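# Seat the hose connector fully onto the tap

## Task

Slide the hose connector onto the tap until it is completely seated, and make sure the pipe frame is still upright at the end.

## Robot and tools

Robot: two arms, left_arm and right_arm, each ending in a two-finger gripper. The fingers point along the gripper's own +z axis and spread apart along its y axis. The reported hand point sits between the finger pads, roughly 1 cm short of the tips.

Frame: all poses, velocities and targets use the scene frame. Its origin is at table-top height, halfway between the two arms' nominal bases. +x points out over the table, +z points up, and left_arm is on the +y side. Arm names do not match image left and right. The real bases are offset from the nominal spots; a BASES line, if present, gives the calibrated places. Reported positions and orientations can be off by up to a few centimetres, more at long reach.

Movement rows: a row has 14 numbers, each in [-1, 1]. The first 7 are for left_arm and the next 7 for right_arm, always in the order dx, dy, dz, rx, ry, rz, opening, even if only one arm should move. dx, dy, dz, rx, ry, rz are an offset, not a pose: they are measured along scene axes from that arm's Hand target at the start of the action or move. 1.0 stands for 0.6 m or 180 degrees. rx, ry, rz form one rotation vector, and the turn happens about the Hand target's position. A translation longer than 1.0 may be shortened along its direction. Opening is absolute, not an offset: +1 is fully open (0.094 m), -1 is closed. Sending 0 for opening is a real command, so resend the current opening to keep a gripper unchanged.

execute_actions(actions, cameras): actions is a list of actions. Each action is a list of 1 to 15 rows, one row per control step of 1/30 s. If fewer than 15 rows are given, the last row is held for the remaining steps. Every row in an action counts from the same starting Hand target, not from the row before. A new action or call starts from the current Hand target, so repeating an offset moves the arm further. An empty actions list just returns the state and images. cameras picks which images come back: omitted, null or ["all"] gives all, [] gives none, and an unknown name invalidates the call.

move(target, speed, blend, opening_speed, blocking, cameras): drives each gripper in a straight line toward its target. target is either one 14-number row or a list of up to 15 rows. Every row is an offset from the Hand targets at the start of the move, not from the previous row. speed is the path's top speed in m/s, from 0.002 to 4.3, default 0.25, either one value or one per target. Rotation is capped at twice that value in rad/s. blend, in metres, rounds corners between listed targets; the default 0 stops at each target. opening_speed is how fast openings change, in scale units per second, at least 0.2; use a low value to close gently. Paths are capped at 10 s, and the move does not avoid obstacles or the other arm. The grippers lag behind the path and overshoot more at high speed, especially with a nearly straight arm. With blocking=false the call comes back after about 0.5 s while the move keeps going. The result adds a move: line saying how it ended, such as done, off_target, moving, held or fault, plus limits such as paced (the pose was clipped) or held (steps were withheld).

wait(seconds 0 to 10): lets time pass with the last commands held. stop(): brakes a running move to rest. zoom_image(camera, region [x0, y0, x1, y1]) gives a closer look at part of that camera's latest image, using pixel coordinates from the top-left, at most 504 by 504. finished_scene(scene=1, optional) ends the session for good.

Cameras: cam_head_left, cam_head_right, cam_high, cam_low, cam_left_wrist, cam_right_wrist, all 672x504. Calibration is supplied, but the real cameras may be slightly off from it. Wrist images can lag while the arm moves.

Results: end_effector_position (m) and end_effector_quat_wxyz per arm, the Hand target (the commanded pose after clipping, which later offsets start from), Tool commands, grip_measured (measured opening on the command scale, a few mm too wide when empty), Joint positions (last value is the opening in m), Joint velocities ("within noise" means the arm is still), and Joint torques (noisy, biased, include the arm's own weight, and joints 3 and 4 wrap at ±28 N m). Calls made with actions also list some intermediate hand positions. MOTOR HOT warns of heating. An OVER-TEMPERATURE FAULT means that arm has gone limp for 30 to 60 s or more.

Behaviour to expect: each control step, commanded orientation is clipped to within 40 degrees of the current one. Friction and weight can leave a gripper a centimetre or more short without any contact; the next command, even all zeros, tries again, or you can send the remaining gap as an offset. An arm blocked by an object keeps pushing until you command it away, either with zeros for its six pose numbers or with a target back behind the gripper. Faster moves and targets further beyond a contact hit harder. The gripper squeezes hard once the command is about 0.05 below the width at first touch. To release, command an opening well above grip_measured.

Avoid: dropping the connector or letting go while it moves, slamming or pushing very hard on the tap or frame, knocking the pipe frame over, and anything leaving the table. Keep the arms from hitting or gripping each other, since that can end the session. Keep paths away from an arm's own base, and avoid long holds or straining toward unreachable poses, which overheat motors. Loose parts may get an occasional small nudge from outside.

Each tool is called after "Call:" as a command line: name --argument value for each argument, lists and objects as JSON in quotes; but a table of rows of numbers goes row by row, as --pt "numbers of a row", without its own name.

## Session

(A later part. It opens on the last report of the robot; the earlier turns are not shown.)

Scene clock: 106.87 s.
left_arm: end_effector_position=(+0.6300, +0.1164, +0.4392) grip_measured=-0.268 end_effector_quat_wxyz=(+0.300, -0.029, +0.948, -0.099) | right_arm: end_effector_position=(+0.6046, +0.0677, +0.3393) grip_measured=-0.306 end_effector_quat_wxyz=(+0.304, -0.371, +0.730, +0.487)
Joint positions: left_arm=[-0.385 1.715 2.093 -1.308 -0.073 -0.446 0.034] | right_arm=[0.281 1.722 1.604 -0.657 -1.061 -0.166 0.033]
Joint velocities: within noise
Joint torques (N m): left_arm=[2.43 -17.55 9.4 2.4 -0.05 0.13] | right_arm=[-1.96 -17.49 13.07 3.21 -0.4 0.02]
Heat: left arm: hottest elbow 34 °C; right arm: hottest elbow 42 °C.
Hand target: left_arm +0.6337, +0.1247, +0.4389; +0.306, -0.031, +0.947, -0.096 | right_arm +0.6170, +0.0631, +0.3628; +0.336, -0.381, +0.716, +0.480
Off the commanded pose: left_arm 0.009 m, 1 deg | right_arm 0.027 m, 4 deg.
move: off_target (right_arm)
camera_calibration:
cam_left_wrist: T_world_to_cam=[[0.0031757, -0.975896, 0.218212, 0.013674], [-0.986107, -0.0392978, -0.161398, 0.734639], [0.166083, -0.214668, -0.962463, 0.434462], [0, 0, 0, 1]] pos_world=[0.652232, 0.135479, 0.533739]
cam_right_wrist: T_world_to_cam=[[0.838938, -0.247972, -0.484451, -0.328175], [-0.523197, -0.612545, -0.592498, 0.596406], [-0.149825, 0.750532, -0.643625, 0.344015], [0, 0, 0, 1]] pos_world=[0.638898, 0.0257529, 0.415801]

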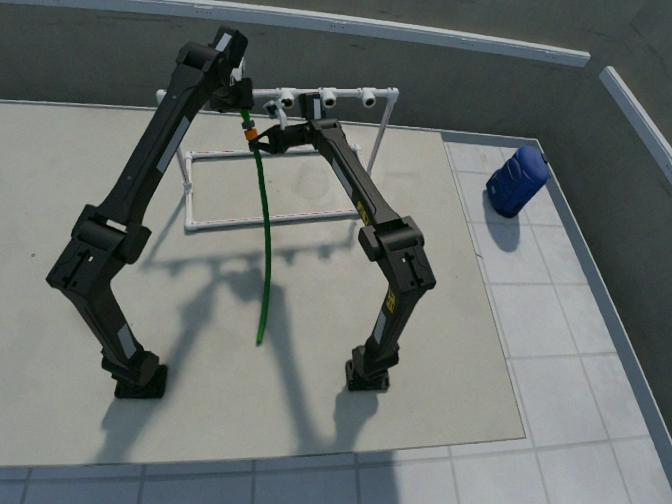

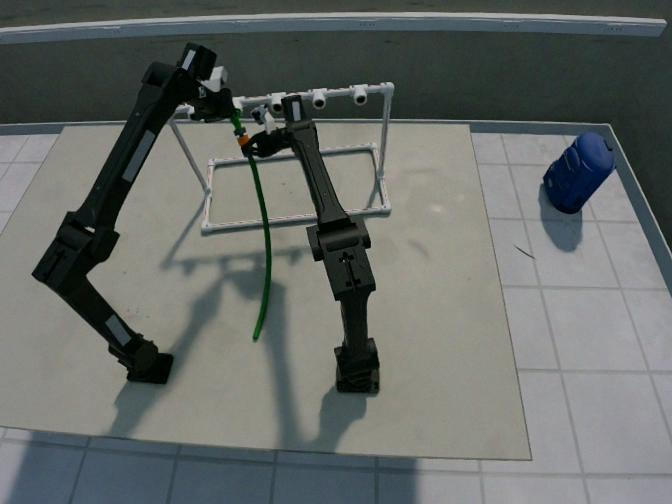

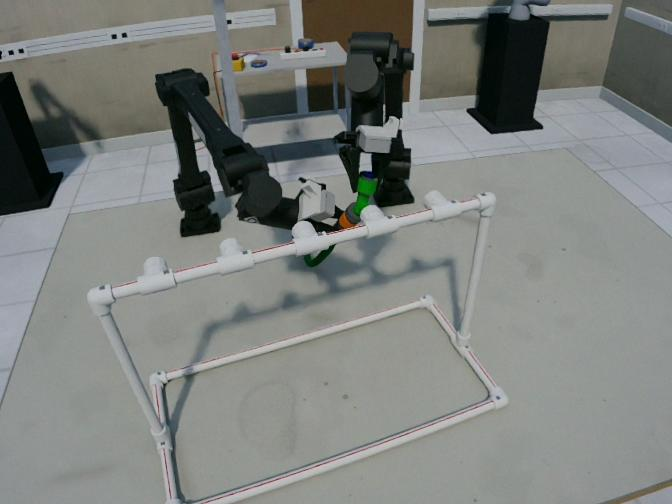

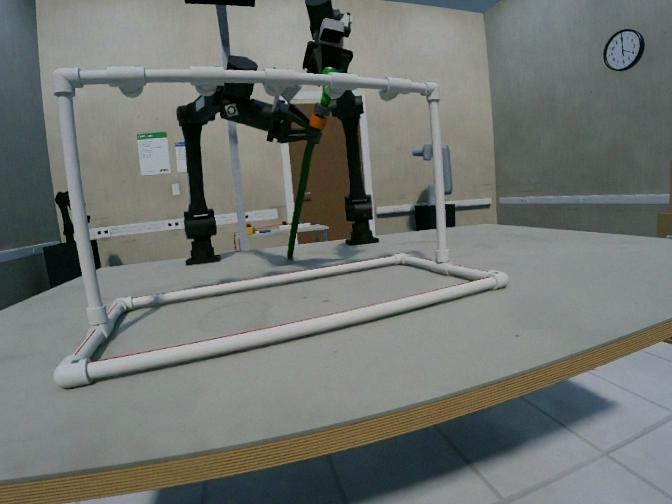

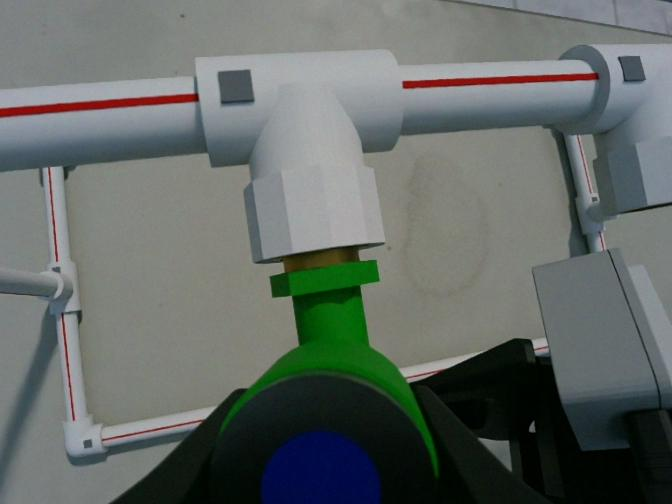

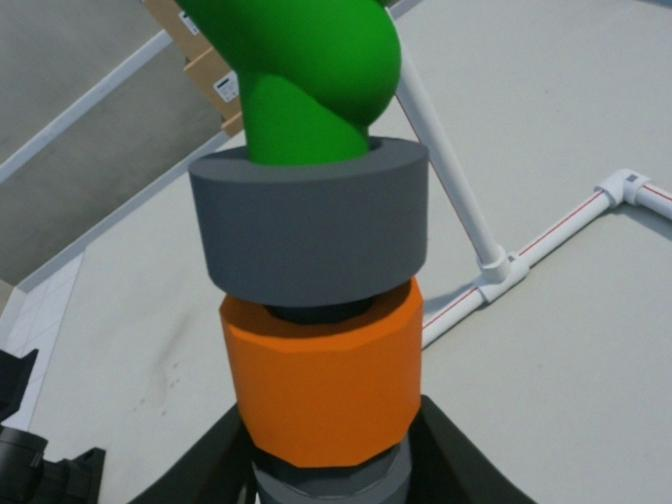

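Call:
move --pt "0 -0.02 -0.058 0 0 0 -0.8 0 0.0167 0.0667 -0.001 -0.0173 0.006 -0.9" --speed 0.05

Call:
zoom_image --camera "cam_low" --region '[300, 90, 346, 150]'

Call:
zoom_image --camera "cam_head_left" --region '[230, 90, 275, 160]'

Scene clock: 109.20 s.
left_arm: end_effector_position=(+0.6317, +0.1175, +0.4363) grip_measured=-0.273 end_effector_quat_wxyz=(+0.330, -0.031, +0.937, -0.108) | right_arm: end_effector_position=(+0.6046, +0.0674, +0.3401) grip_measured=-0.306 end_effector_quat_wxyz=(+0.299, -0.372, +0.735, +0.481)
Joint positions: left_arm=[-0.385 1.666 1.991 -1.191 -0.083 -0.446 0.034] | right_arm=[0.282 1.724 1.621 -0.696 -1.047 -0.183 0.033]
Joint velocities: within noise
Joint torques (N m): left_arm=[0.79 -14.68 7.72 1.63 -0.18 -0.03] | right_arm=[-0.67 -18.73 18.44 2.04 -0.62 -0.11]
Heat: left arm: hottest elbow 34 °C; right arm: hottest elbow 42 °C.
Hand target: left_arm +0.6337, +0.1128, +0.4042; +0.306, -0.031, +0.947, -0.096 | right_arm +0.6171, +0.0730, +0.4028; +0.350, -0.401, +0.703, +0.471
Off the commanded pose: left_arm 0.033 m, 3 deg | right_arm 0.064 m, 8 deg.
move: off_target (left_arm, right_arm)
camera_calibration:
cam_left_wrist: T_world_to_cam=[[-0.00551643, -0.97146, 0.237138, 0.0119743], [-0.973631, -0.048866, -0.222834, 0.755907], [0.228062, -0.232114, -0.945574, 0.38711], [0, 0, 0, 1]] pos_world=[0.647755, 0.138424, 0.531643]
cam_right_wrist: T_world_to_cam=[[0.835979, -0.258752, -0.483929, -0.325472], [-0.527528, -0.621867, -0.578789, 0.595234], [-0.151177, 0.739141, -0.656366, 0.350569], [0, 0, 0, 1]] pos_world=[0.639088, 0.0268197, 0.41711]

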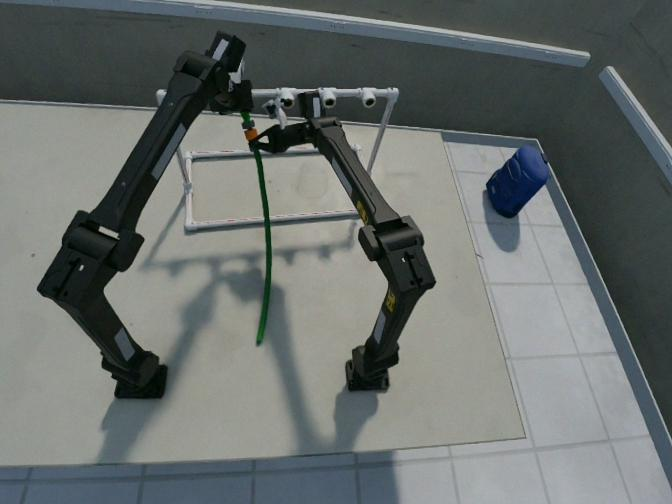

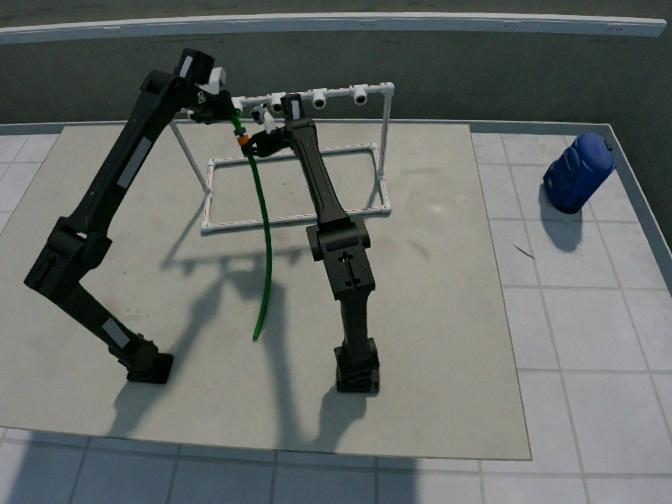

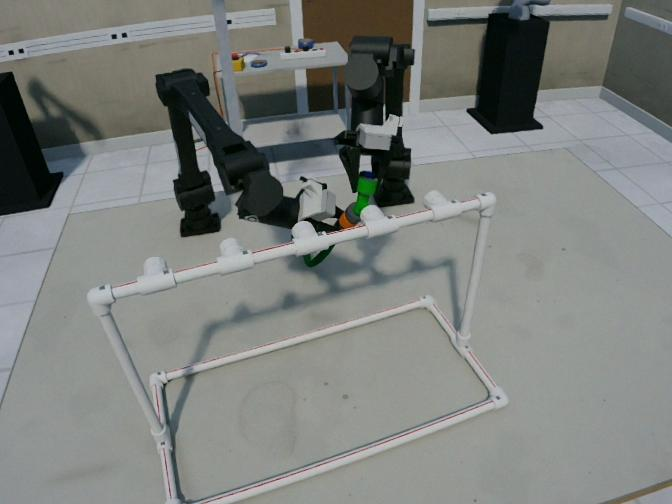

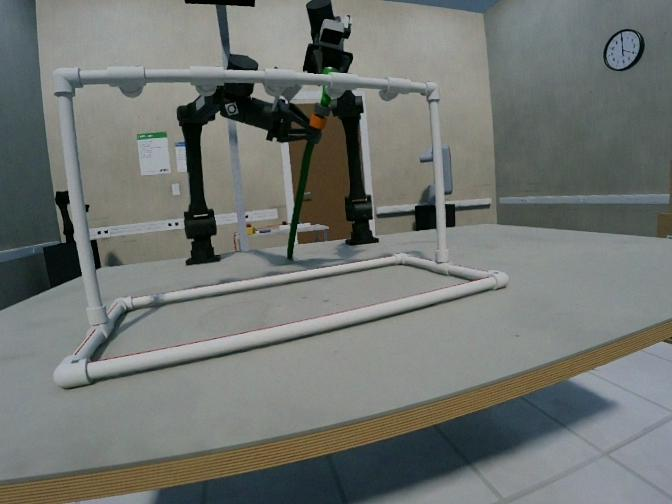

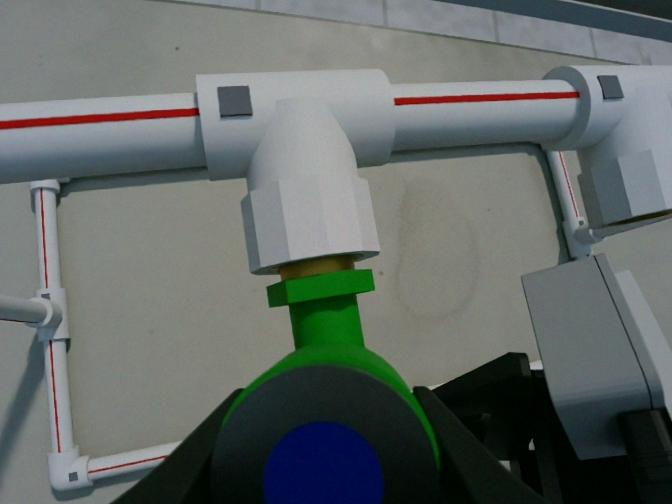

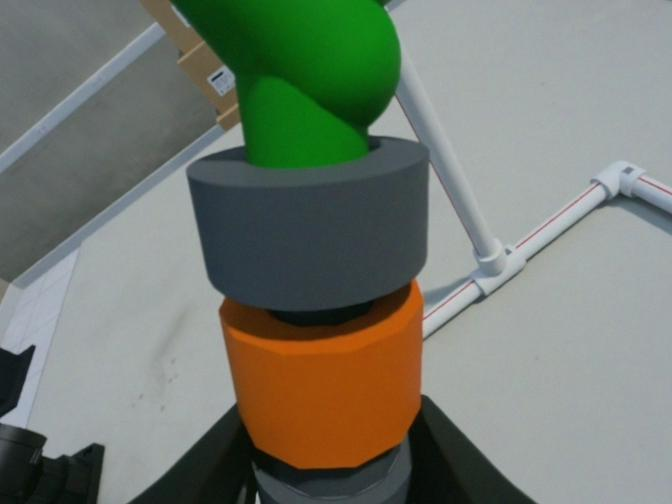

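Scaled by 8.400 from the camera's 672x504 image, which has a finer 960x720 frame.

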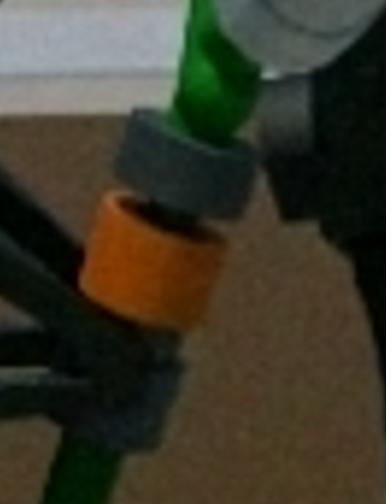

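Scaled by 7.200 from the camera's 672x504 image, which has a finer 960x720 frame.

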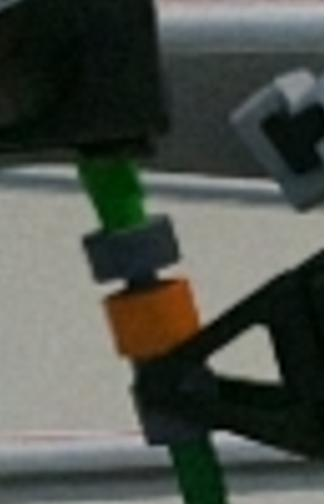

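Call:
move --pt "0 -0.02 -0.067 0 0 0 -0.9 0.005 0.0167 0.0833 0 0 0 -0.9" --speed 0.05 --cameras '["cam_low","cam_left_wrist","cam_head_left","cam_right_wrist"]'

Call:
zoom_image --camera "cam_low" --region '[300, 90, 346, 150]'

Call:
zoom_image --camera "cam_head_left" --region '[230, 90, 275, 160]'

Scene clock: 111.03 s.
left_arm: end_effector_position=(+0.6341, +0.1170, +0.4328) grip_measured=-0.276 end_effector_quat_wxyz=(+0.365, -0.034, +0.923, -0.115) | right_arm: end_effector_position=(+0.6072, +0.0703, +0.3424) grip_measured=-0.306 end_effector_quat_wxyz=(+0.277, -0.370, +0.750, +0.473)
Joint positions: left_arm=[-0.39 1.62 1.89 -1.061 -0.103 -0.446 0.034] | right_arm=[0.288 1.752 1.691 -0.815 -1.025 -0.215 0.033]
Joint velocities: within noise
Joint torques (N m): left_arm=[-0.56 -11.75 5.94 0.68 0.09 -0.18] | right_arm=[-0.03 -21.66 22.22 2.37 -1.2 0.34]
Heat: left arm: hottest elbow 34 °C; right arm: hottest elbow 43 °C.
Hand target: left_arm +0.6337, +0.1007, +0.3640; +0.306, -0.031, +0.947, -0.096 | right_arm +0.6199, +0.0831, +0.4529; +0.350, -0.401, +0.703, +0.471
Off the commanded pose: left_arm 0.071 m, 8 deg | right_arm 0.112 m, 11 deg.
move: off_target (left_arm, right_arm)
camera_calibration:
cam_left_wrist: T_world_to_cam=[[-0.014406, -0.967586, 0.252132, 0.0110803], [-0.954095, -0.0621409, -0.292987, 0.777026], [0.299158, -0.244779, -0.922273, 0.329476], [0, 0, 0, 1]] pos_world=[0.642951, 0.139655, 0.528732]
cam_right_wrist: T_world_to_cam=[[0.818295, -0.275069, -0.504708, -0.306804], [-0.546053, -0.646207, -0.533143, 0.59712], [-0.179495, 0.711866, -0.678991, 0.377208], [0, 0, 0, 1]] pos_world=[0.644823, 0.0329498, 0.419625]
Images, in order (width x height): cam_head_left 672x504, cam_low 672x504, cam_left_wrist 672x504, cam_right_wrist 672x504.

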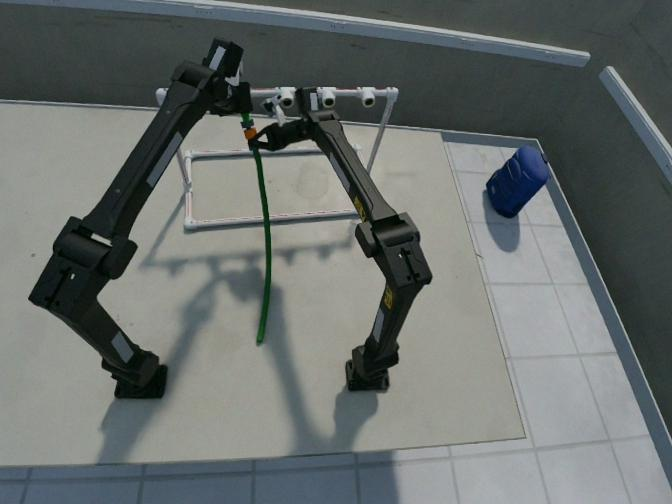

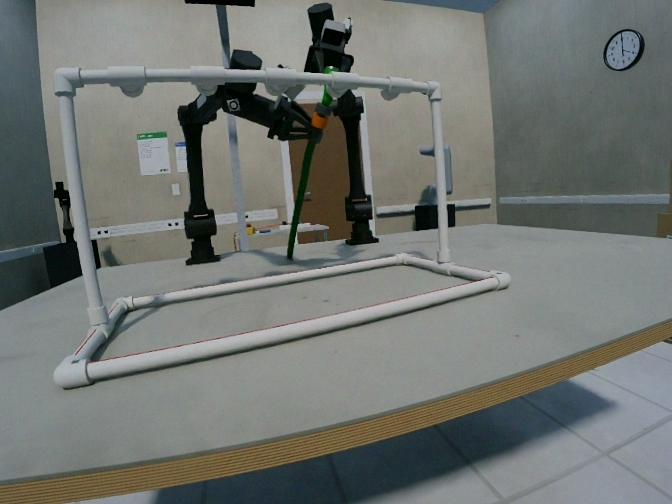

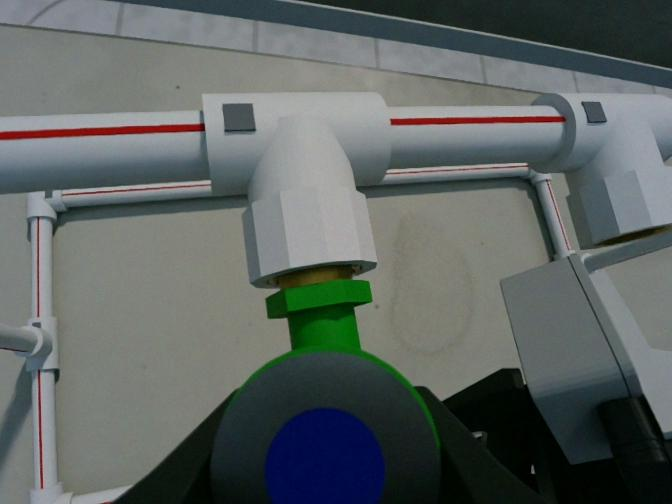

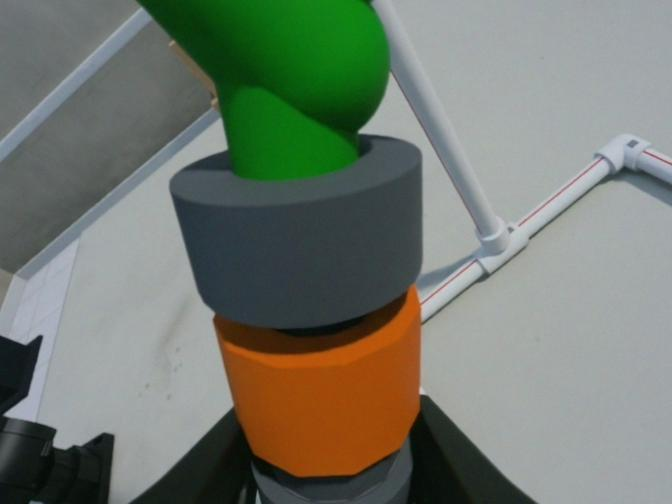

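Scaled by 8.400 from the camera's 672x504 image, which has a finer 960x720 frame.

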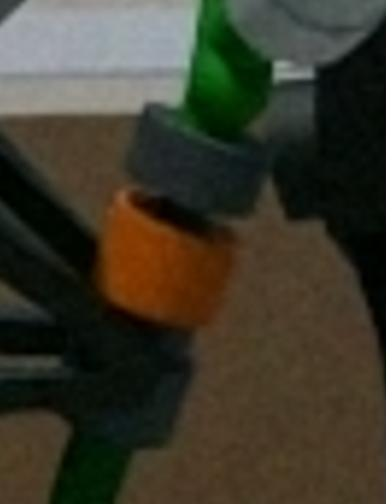

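Scaled by 7.200 from the camera's 672x504 image, which has a finer 960x720 frame.

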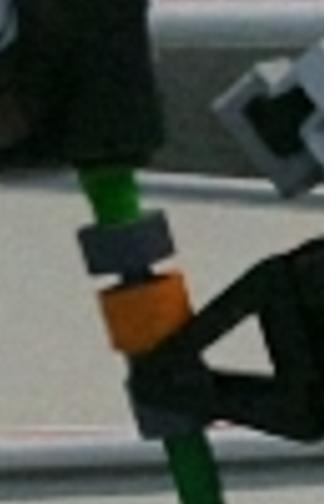

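Call:
move --pt "0 -0.015 -0.05 0 0 0 -0.9 -0.003 0.01 0.0667 0.018 -0.04 0.002 -0.9" --speed 0.05 --cameras '["cam_low","cam_left_wrist","cam_head_left","cam_right_wrist"]'

Call:
zoom_image --camera "cam_low" --region '[300, 90, 346, 150]'

Call:
zoom_image --camera "cam_head_left" --region '[230, 90, 275, 160]'

Scene clock: 112.37 s.
left_arm: end_effector_position=(+0.6341, +0.1177, +0.4370) grip_measured=-0.276 end_effector_quat_wxyz=(+0.377, -0.036, +0.918, -0.118) | right_arm: end_effector_position=(+0.6072, +0.0703, +0.3391) grip_measured=-0.306 end_effector_quat_wxyz=(+0.277, -0.372, +0.750, +0.471)
Joint positions: left_arm=[-0.39 1.605 1.87 -1.029 -0.109 -0.447 0.034] | right_arm=[0.289 1.753 1.687 -0.815 -1.022 -0.224 0.033]
Joint velocities: within noise
Joint torques (N m): left_arm=[1.14 -15.44 11.18 1.48 0.09 0.03] | right_arm=[-0.91 -17.85 10.52 1.68 -0.52 0.12]
Heat: left arm: hottest elbow 34 °C; right arm: hottest elbow 44 °C.
Hand target: left_arm +0.6342, +0.1175, +0.4323; +0.371, -0.036, +0.921, -0.116 (not the last commanded pose) | right_arm +0.6072, +0.0706, +0.3424; +0.277, -0.371, +0.749, +0.473 (not the last commanded pose)
Off the commanded pose: left_arm 0.106 m, 9 deg | right_arm 0.155 m, 18 deg.
move: held (left_arm, right_arm; a check stopped the path); limits=held
pose unreachable (left arm): on one or more control steps of this call, first in action 0 (counted from 0), this arm could not follow its commanded pose, so it was not sent that pose on those steps. It may still have moved: this result reports where it is.
cause: moving toward the commanded pose would bring a part of the arm too close to another arm (this arm's wrist (the part past joint 4) and the right arm's fingers, along the way the arms are being sent, or toward where that arm still pushes).
pose unreachable (right arm): on one or more control steps of this call, first in action 0 (counted from 0), this arm could not follow its commanded pose, so it was not sent that pose on those steps. It may still have moved: this result reports where it is.
cause: moving toward the commanded pose would bring a part of the arm too close to another arm (this arm's fingers and the left arm's wrist (the part past joint 4), along the way the arms are being sent, or toward where that arm still pushes).
camera_calibration:
cam_left_wrist: T_world_to_cam=[[-0.0175325, -0.965685, 0.259125, 0.00944074], [-0.945852, -0.0679956, -0.317396, 0.784376], [0.324124, -0.250659, -0.912203, 0.314044], [0, 0, 0, 1]] pos_world=[0.64028, 0.141169, 0.532984]
cam_right_wrist: T_world_to_cam=[[0.820402, -0.275815, -0.500865, -0.310984], [-0.543188, -0.649512, -0.532054, 0.59348], [-0.17857, 0.708562, -0.682681, 0.37591], [0, 0, 0, 1]] pos_world=[0.64463, 0.0333424, 0.416629]
Images, in order (width x height): cam_head_left 672x504, cam_low 672x504, cam_left_wrist 672x504, cam_right_wrist 672x504.

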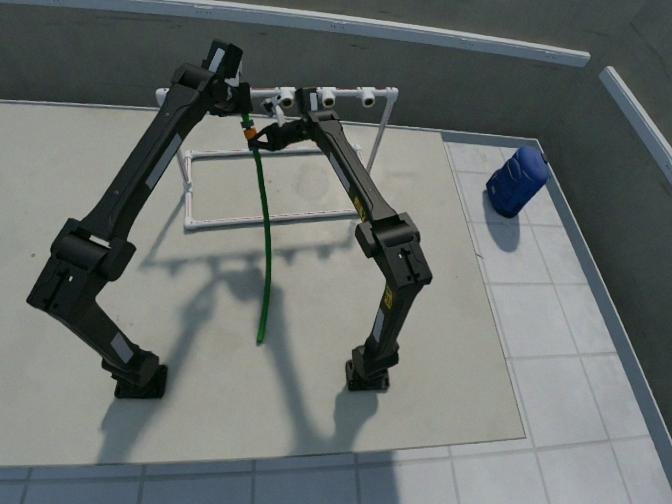

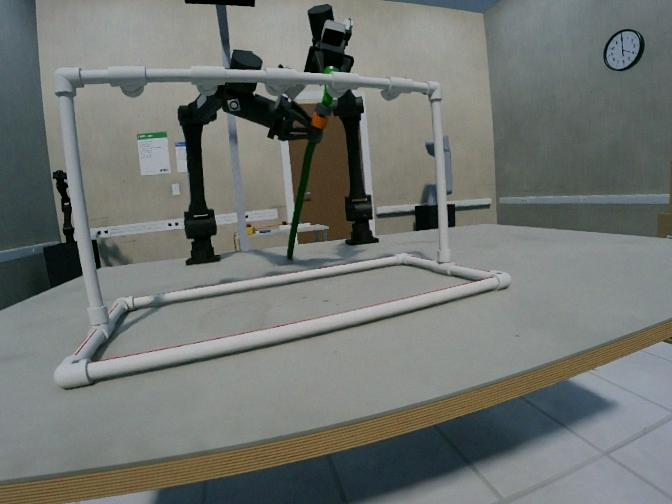

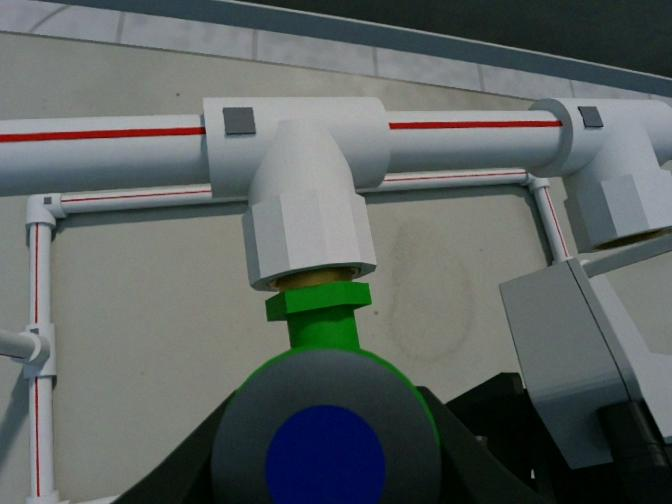

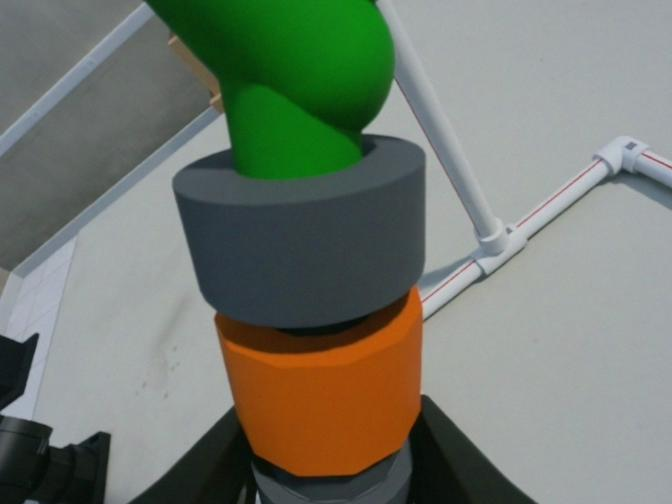

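Scaled by 8.400 from the camera's 672x504 image, which has a finer 960x720 frame.

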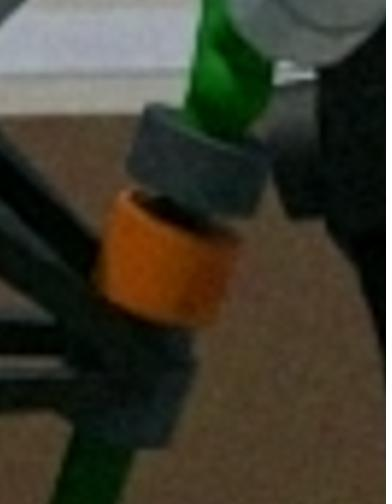

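Scaled by 7.200 from the camera's 672x504 image, which has a finer 960x720 frame.

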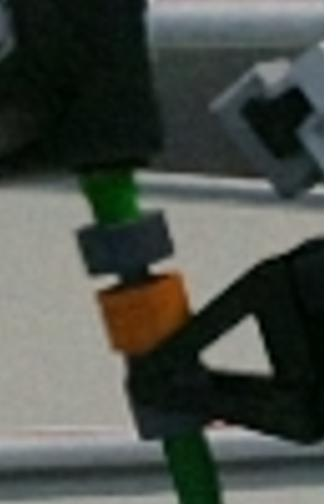

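Call:
move --pt "0 -0.015 -0.075 0 0 0 -0.9 0.01 0.025 0.2 0.01 -0.02 0.0 -0.9" --speed 0.07 --cameras '["cam_low","cam_left_wrist","cam_head_left","cam_right_wrist"]'

Call:
zoom_image --camera "cam_low" --region '[300, 90, 346, 150]'

Call:
zoom_image --camera "cam_head_left" --region '[230, 90, 275, 160]'

Scene clock: 115.53 s.
left_arm: end_effector_position=(+0.6375, +0.1203, +0.4386) grip_measured=-0.277 end_effector_quat_wxyz=(+0.416, -0.042, +0.900, -0.126) | right_arm: end_effector_position=(+0.6080, +0.0744, +0.3473) grip_measured=-0.306 end_effector_quat_wxyz=(+0.245, -0.371, +0.766, +0.464)
Joint positions: left_arm=[-0.39 1.564 1.782 -0.898 -0.131 -0.444 0.034] | right_arm=[0.298 1.79 1.792 -0.979 -0.998 -0.261 0.033]
Joint velocities: within noise
Joint torques (N m): left_arm=[0.03 -12.86 6.9 0.96 0.51 -0.1] | right_arm=[-0.21 -23.12 22.06 1.8 -1.56 0.79]
Heat: left arm: hottest elbow 34 °C; right arm: hottest elbow 45 °C.
Hand target: left_arm +0.6343, +0.1085, +0.3871; +0.371, -0.036, +0.921, -0.116 | right_arm +0.6133, +0.0855, +0.4625; +0.307, -0.381, +0.733, +0.473
Off the commanded pose: left_arm 0.053 m, 6 deg | right_arm 0.116 m, 8 deg.
move: off_target (left_arm, right_arm)
camera_calibration:
cam_left_wrist: T_world_to_cam=[[-0.0254013, -0.960906, 0.275707, 0.0087462], [-0.914814, -0.0888593, -0.39398, 0.804552], [0.403076, -0.262228, -0.876793, 0.250532], [0, 0, 0, 1]] pos_world=[0.635253, 0.145593, 0.53423]
cam_right_wrist: T_world_to_cam=[[0.796448, -0.292406, -0.52931, -0.280773], [-0.562271, -0.680217, -0.470273, 0.593287], [-0.222534, 0.672164, -0.706169, 0.416277], [0, 0, 0, 1]] pos_world=[0.649845, 0.0416578, 0.424353]
Images, in order (width x height): cam_head_left 672x504, cam_low 672x504, cam_left_wrist 672x504, cam_right_wrist 672x504.

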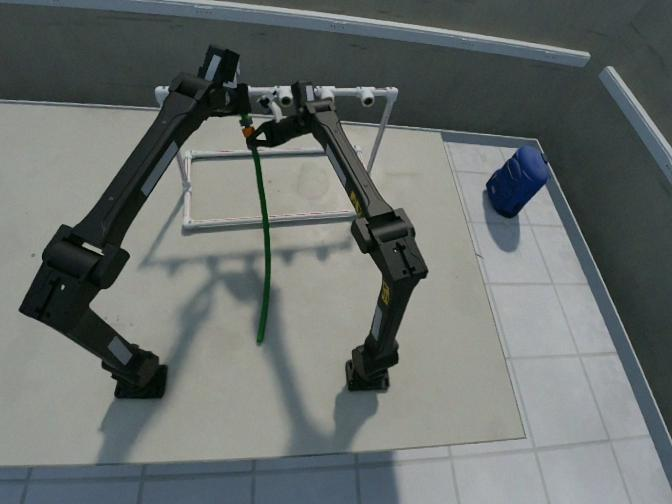

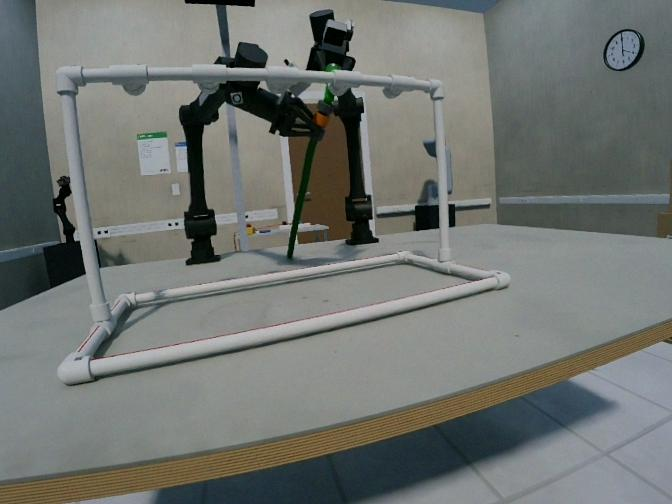

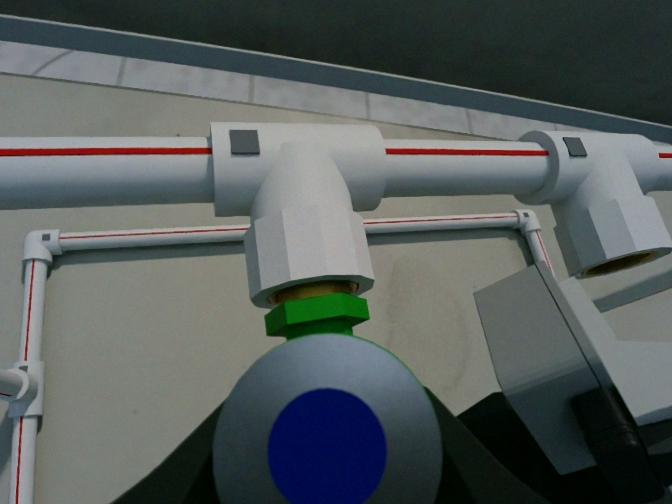

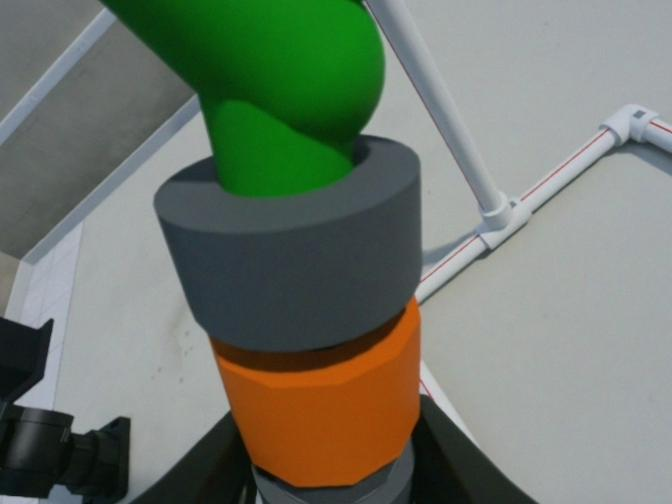

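Scaled by 8.400 from the camera's 672x504 image, which has a finer 960x720 frame.

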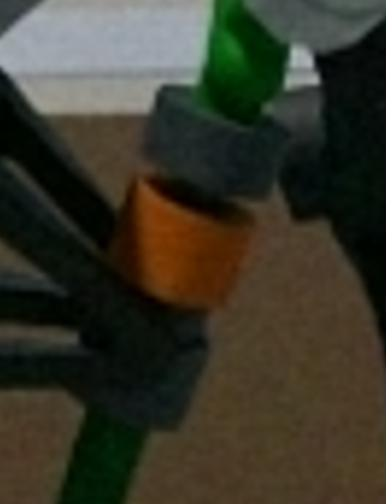

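Scaled by 7.200 from the camera's 672x504 image, which has a finer 960x720 frame.

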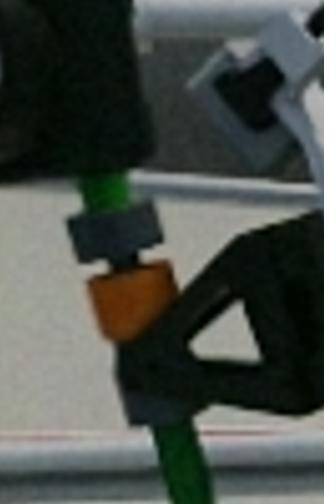

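Call:
move --pt "0 -0.0 0 0 0 0 -0.9 0.0 0.0 0.0 0.045 -0.07 -0.004 -0.9" --speed 0.07 --cameras '["cam_low","cam_left_wrist","cam_head_left","cam_right_wrist"]'

Call:
zoom_image --camera "cam_low" --region '[300, 90, 346, 150]'

Call:
zoom_image --camera "cam_head_left" --region '[230, 90, 275, 160]'

Scene clock: 118.43 s.
left_arm: end_effector_position=(+0.6416, +0.1300, +0.4360) grip_measured=-0.277 end_effector_quat_wxyz=(+0.418, -0.049, +0.899, -0.120) | right_arm: end_effector_position=(+0.6174, +0.0841, +0.3448) grip_measured=-0.306 end_effector_quat_wxyz=(+0.317, -0.364, +0.726, +0.489)
Joint positions: left_arm=[-0.376 1.564 1.775 -0.89 -0.137 -0.444 0.034] | right_arm=[0.302 1.746 1.629 -0.57 -1.042 -0.086 0.033]
Joint velocities: within noise
Joint torques (N m): left_arm=[-1.2 -12.98 7.62 0.66 0.78 -0.1] | right_arm=[-0.56 -25.82 15.99 5.56 -0.78 0.19]
Heat: left arm: hottest elbow 34 °C; right arm: hottest elbow 46 °C.
Hand target: left_arm +0.6343, +0.1085, +0.3873; +0.371, -0.036, +0.921, -0.116 | right_arm +0.6132, +0.0856, +0.4624; +0.414, -0.404, +0.662, +0.477
Off the commanded pose: left_arm 0.054 m, 6 deg | right_arm 0.118 m, 14 deg.
move: off_target (left_arm, right_arm)
camera_calibration:
cam_left_wrist: T_world_to_cam=[[-0.00707896, -0.962232, 0.27214, 0.00882266], [-0.912321, -0.105209, -0.395729, 0.809513], [0.409414, -0.251081, -0.877119, 0.24374], [0, 0, 0, 1]] pos_world=[0.638808, 0.154856, 0.531736]
cam_right_wrist: T_world_to_cam=[[0.84009, -0.254368, -0.47911, -0.334169], [-0.527433, -0.589408, -0.611893, 0.623719], [-0.126745, 0.766743, -0.629317, 0.316452], [0, 0, 0, 1]] pos_world=[0.64981, 0.0399851, 0.420694]
Images, in order (width x height): cam_head_left 672x504, cam_low 672x504, cam_left_wrist 672x504, cam_right_wrist 672x504.

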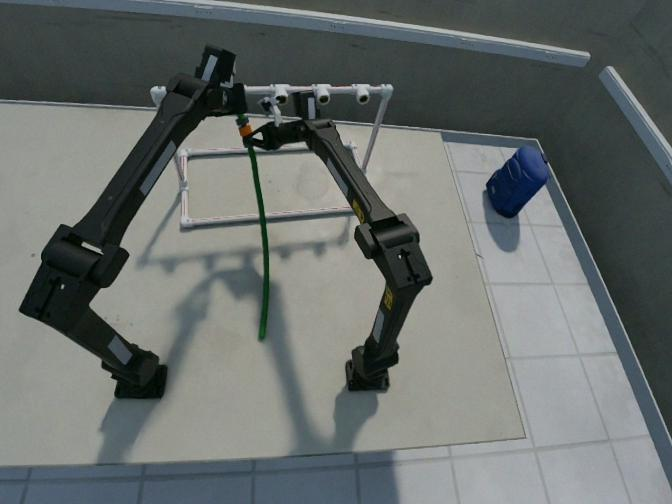

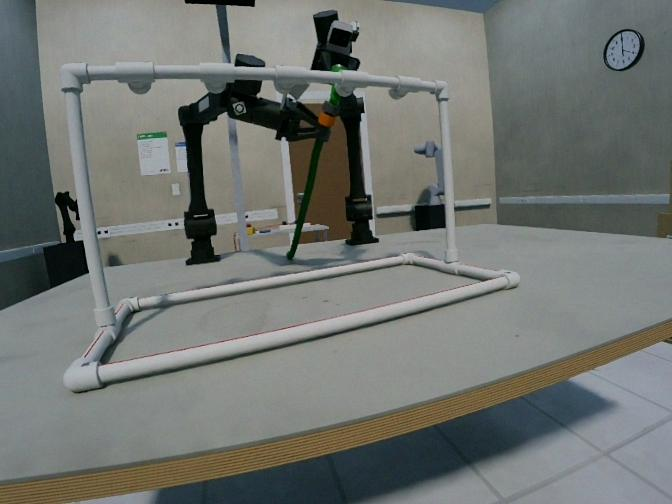

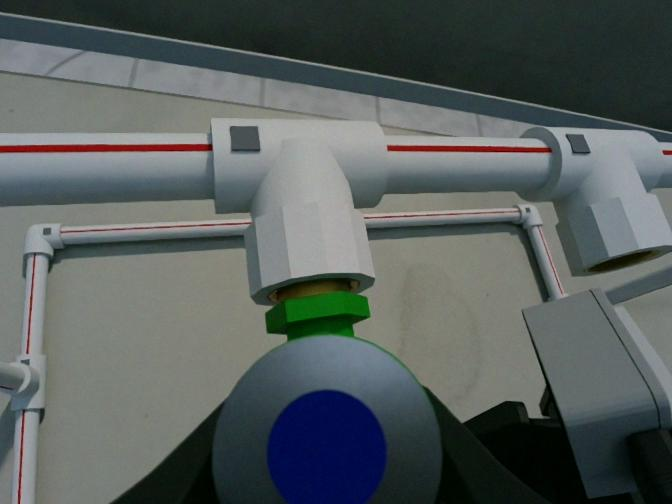

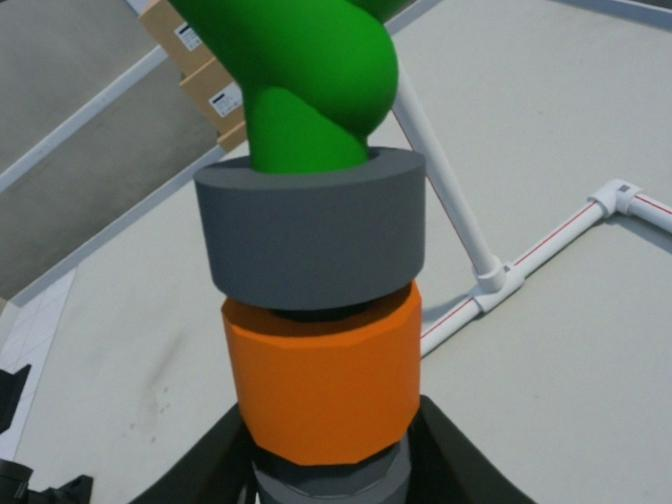

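Scaled by 8.400 from the camera's 672x504 image, which has a finer 960x720 frame.

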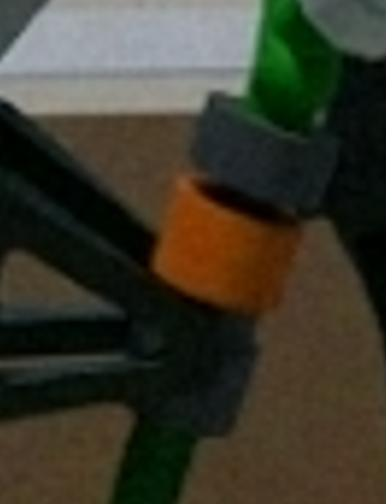

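Scaled by 7.200 from the camera's 672x504 image, which has a finer 960x720 frame.

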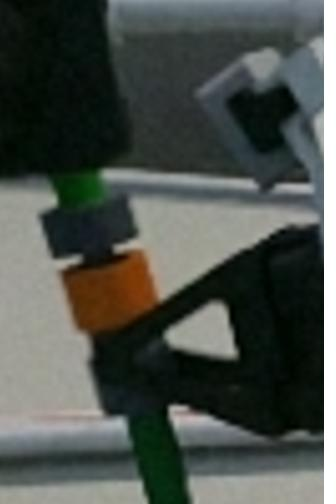

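Call:
wait --seconds 0

Scene clock: 119.30 s.
left_arm: end_effector_position=(+0.6416, +0.1300, +0.4360) grip_measured=-0.277 end_effector_quat_wxyz=(+0.418, -0.049, +0.899, -0.120) | right_arm: end_effector_position=(+0.6174, +0.0842, +0.3448) grip_measured=-0.306 end_effector_quat_wxyz=(+0.317, -0.364, +0.726, +0.489)
Joint positions: left_arm=[-0.376 1.564 1.775 -0.89 -0.137 -0.444 0.034] | right_arm=[0.302 1.746 1.629 -0.57 -1.042 -0.086 0.033]
Joint velocities: within noise
Joint torques (N m): left_arm=[-1.08 -12.86 7.62 0.66 0.78 -0.1] | right_arm=[-0.62 -25.76 15.98 5.63 -0.79 0.18]
Heat: left arm: hottest elbow 34 °C; right arm: hottest elbow 46 °C.
Hand target: left_arm +0.6343, +0.1085, +0.3873; +0.371, -0.036, +0.921, -0.116 | right_arm +0.6132, +0.0856, +0.4625; +0.414, -0.404, +0.662, +0.477
Tool commands: left_gripper/opening=-0.9 right_gripper/opening=-0.9
Off the commanded pose: left_arm 0.054 m, 6 deg | right_arm 0.118 m, 14 deg.
camera_calibration:
cam_left_wrist: T_world_to_cam=[[-0.00707896, -0.962232, 0.27214, 0.00882266], [-0.912321, -0.105209, -0.395729, 0.809513], [0.409414, -0.251081, -0.877119, 0.24374], [0, 0, 0, 1]] pos_world=[0.638808, 0.154856, 0.531736]
cam_right_wrist: T_world_to_cam=[[0.839889, -0.25448, -0.479402, -0.333889], [-0.52775, -0.589181, -0.611838, 0.623894], [-0.126754, 0.766881, -0.629148, 0.316521], [0, 0, 0, 1]] pos_world=[0.64981, 0.0398853, 0.420794]

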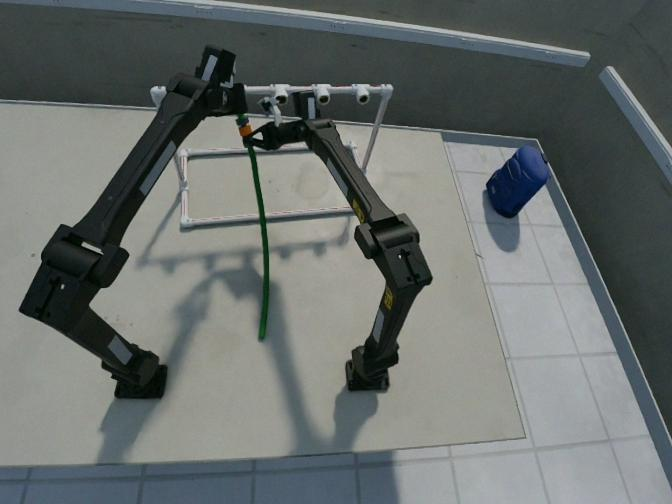

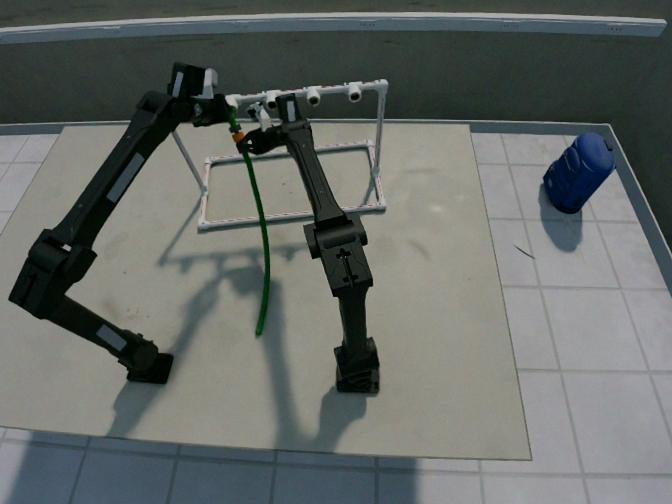

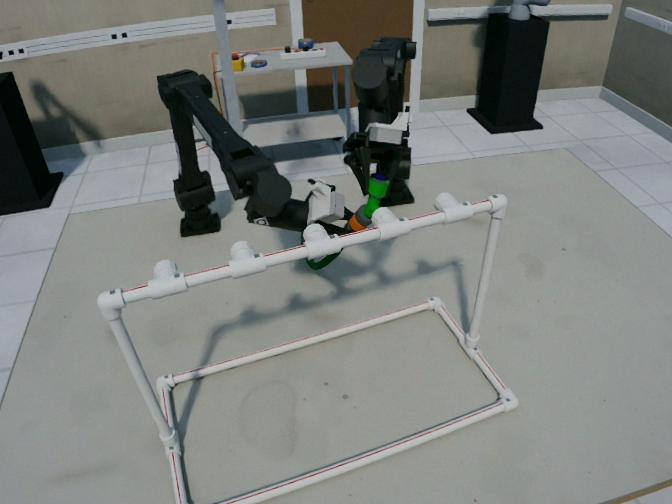

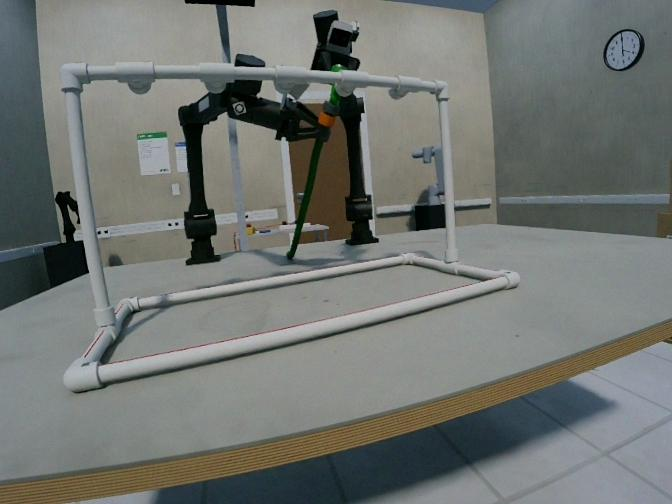

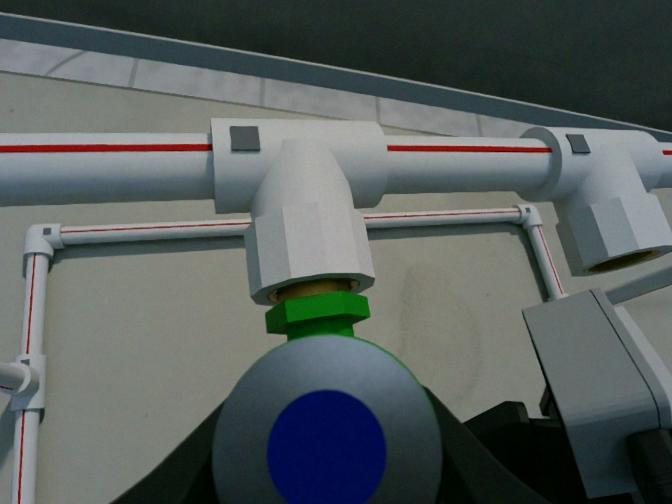

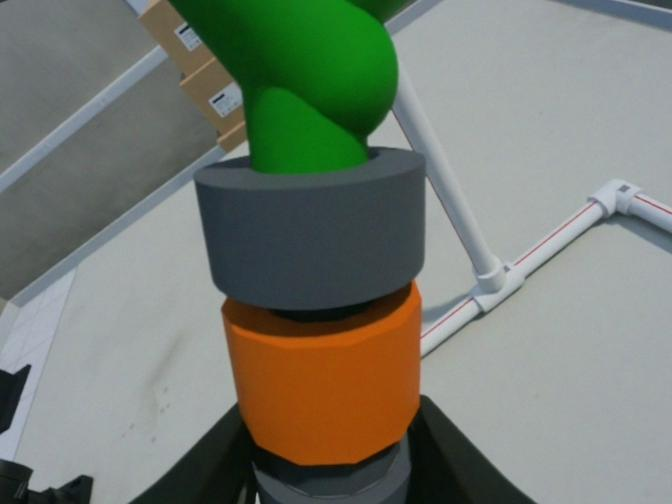

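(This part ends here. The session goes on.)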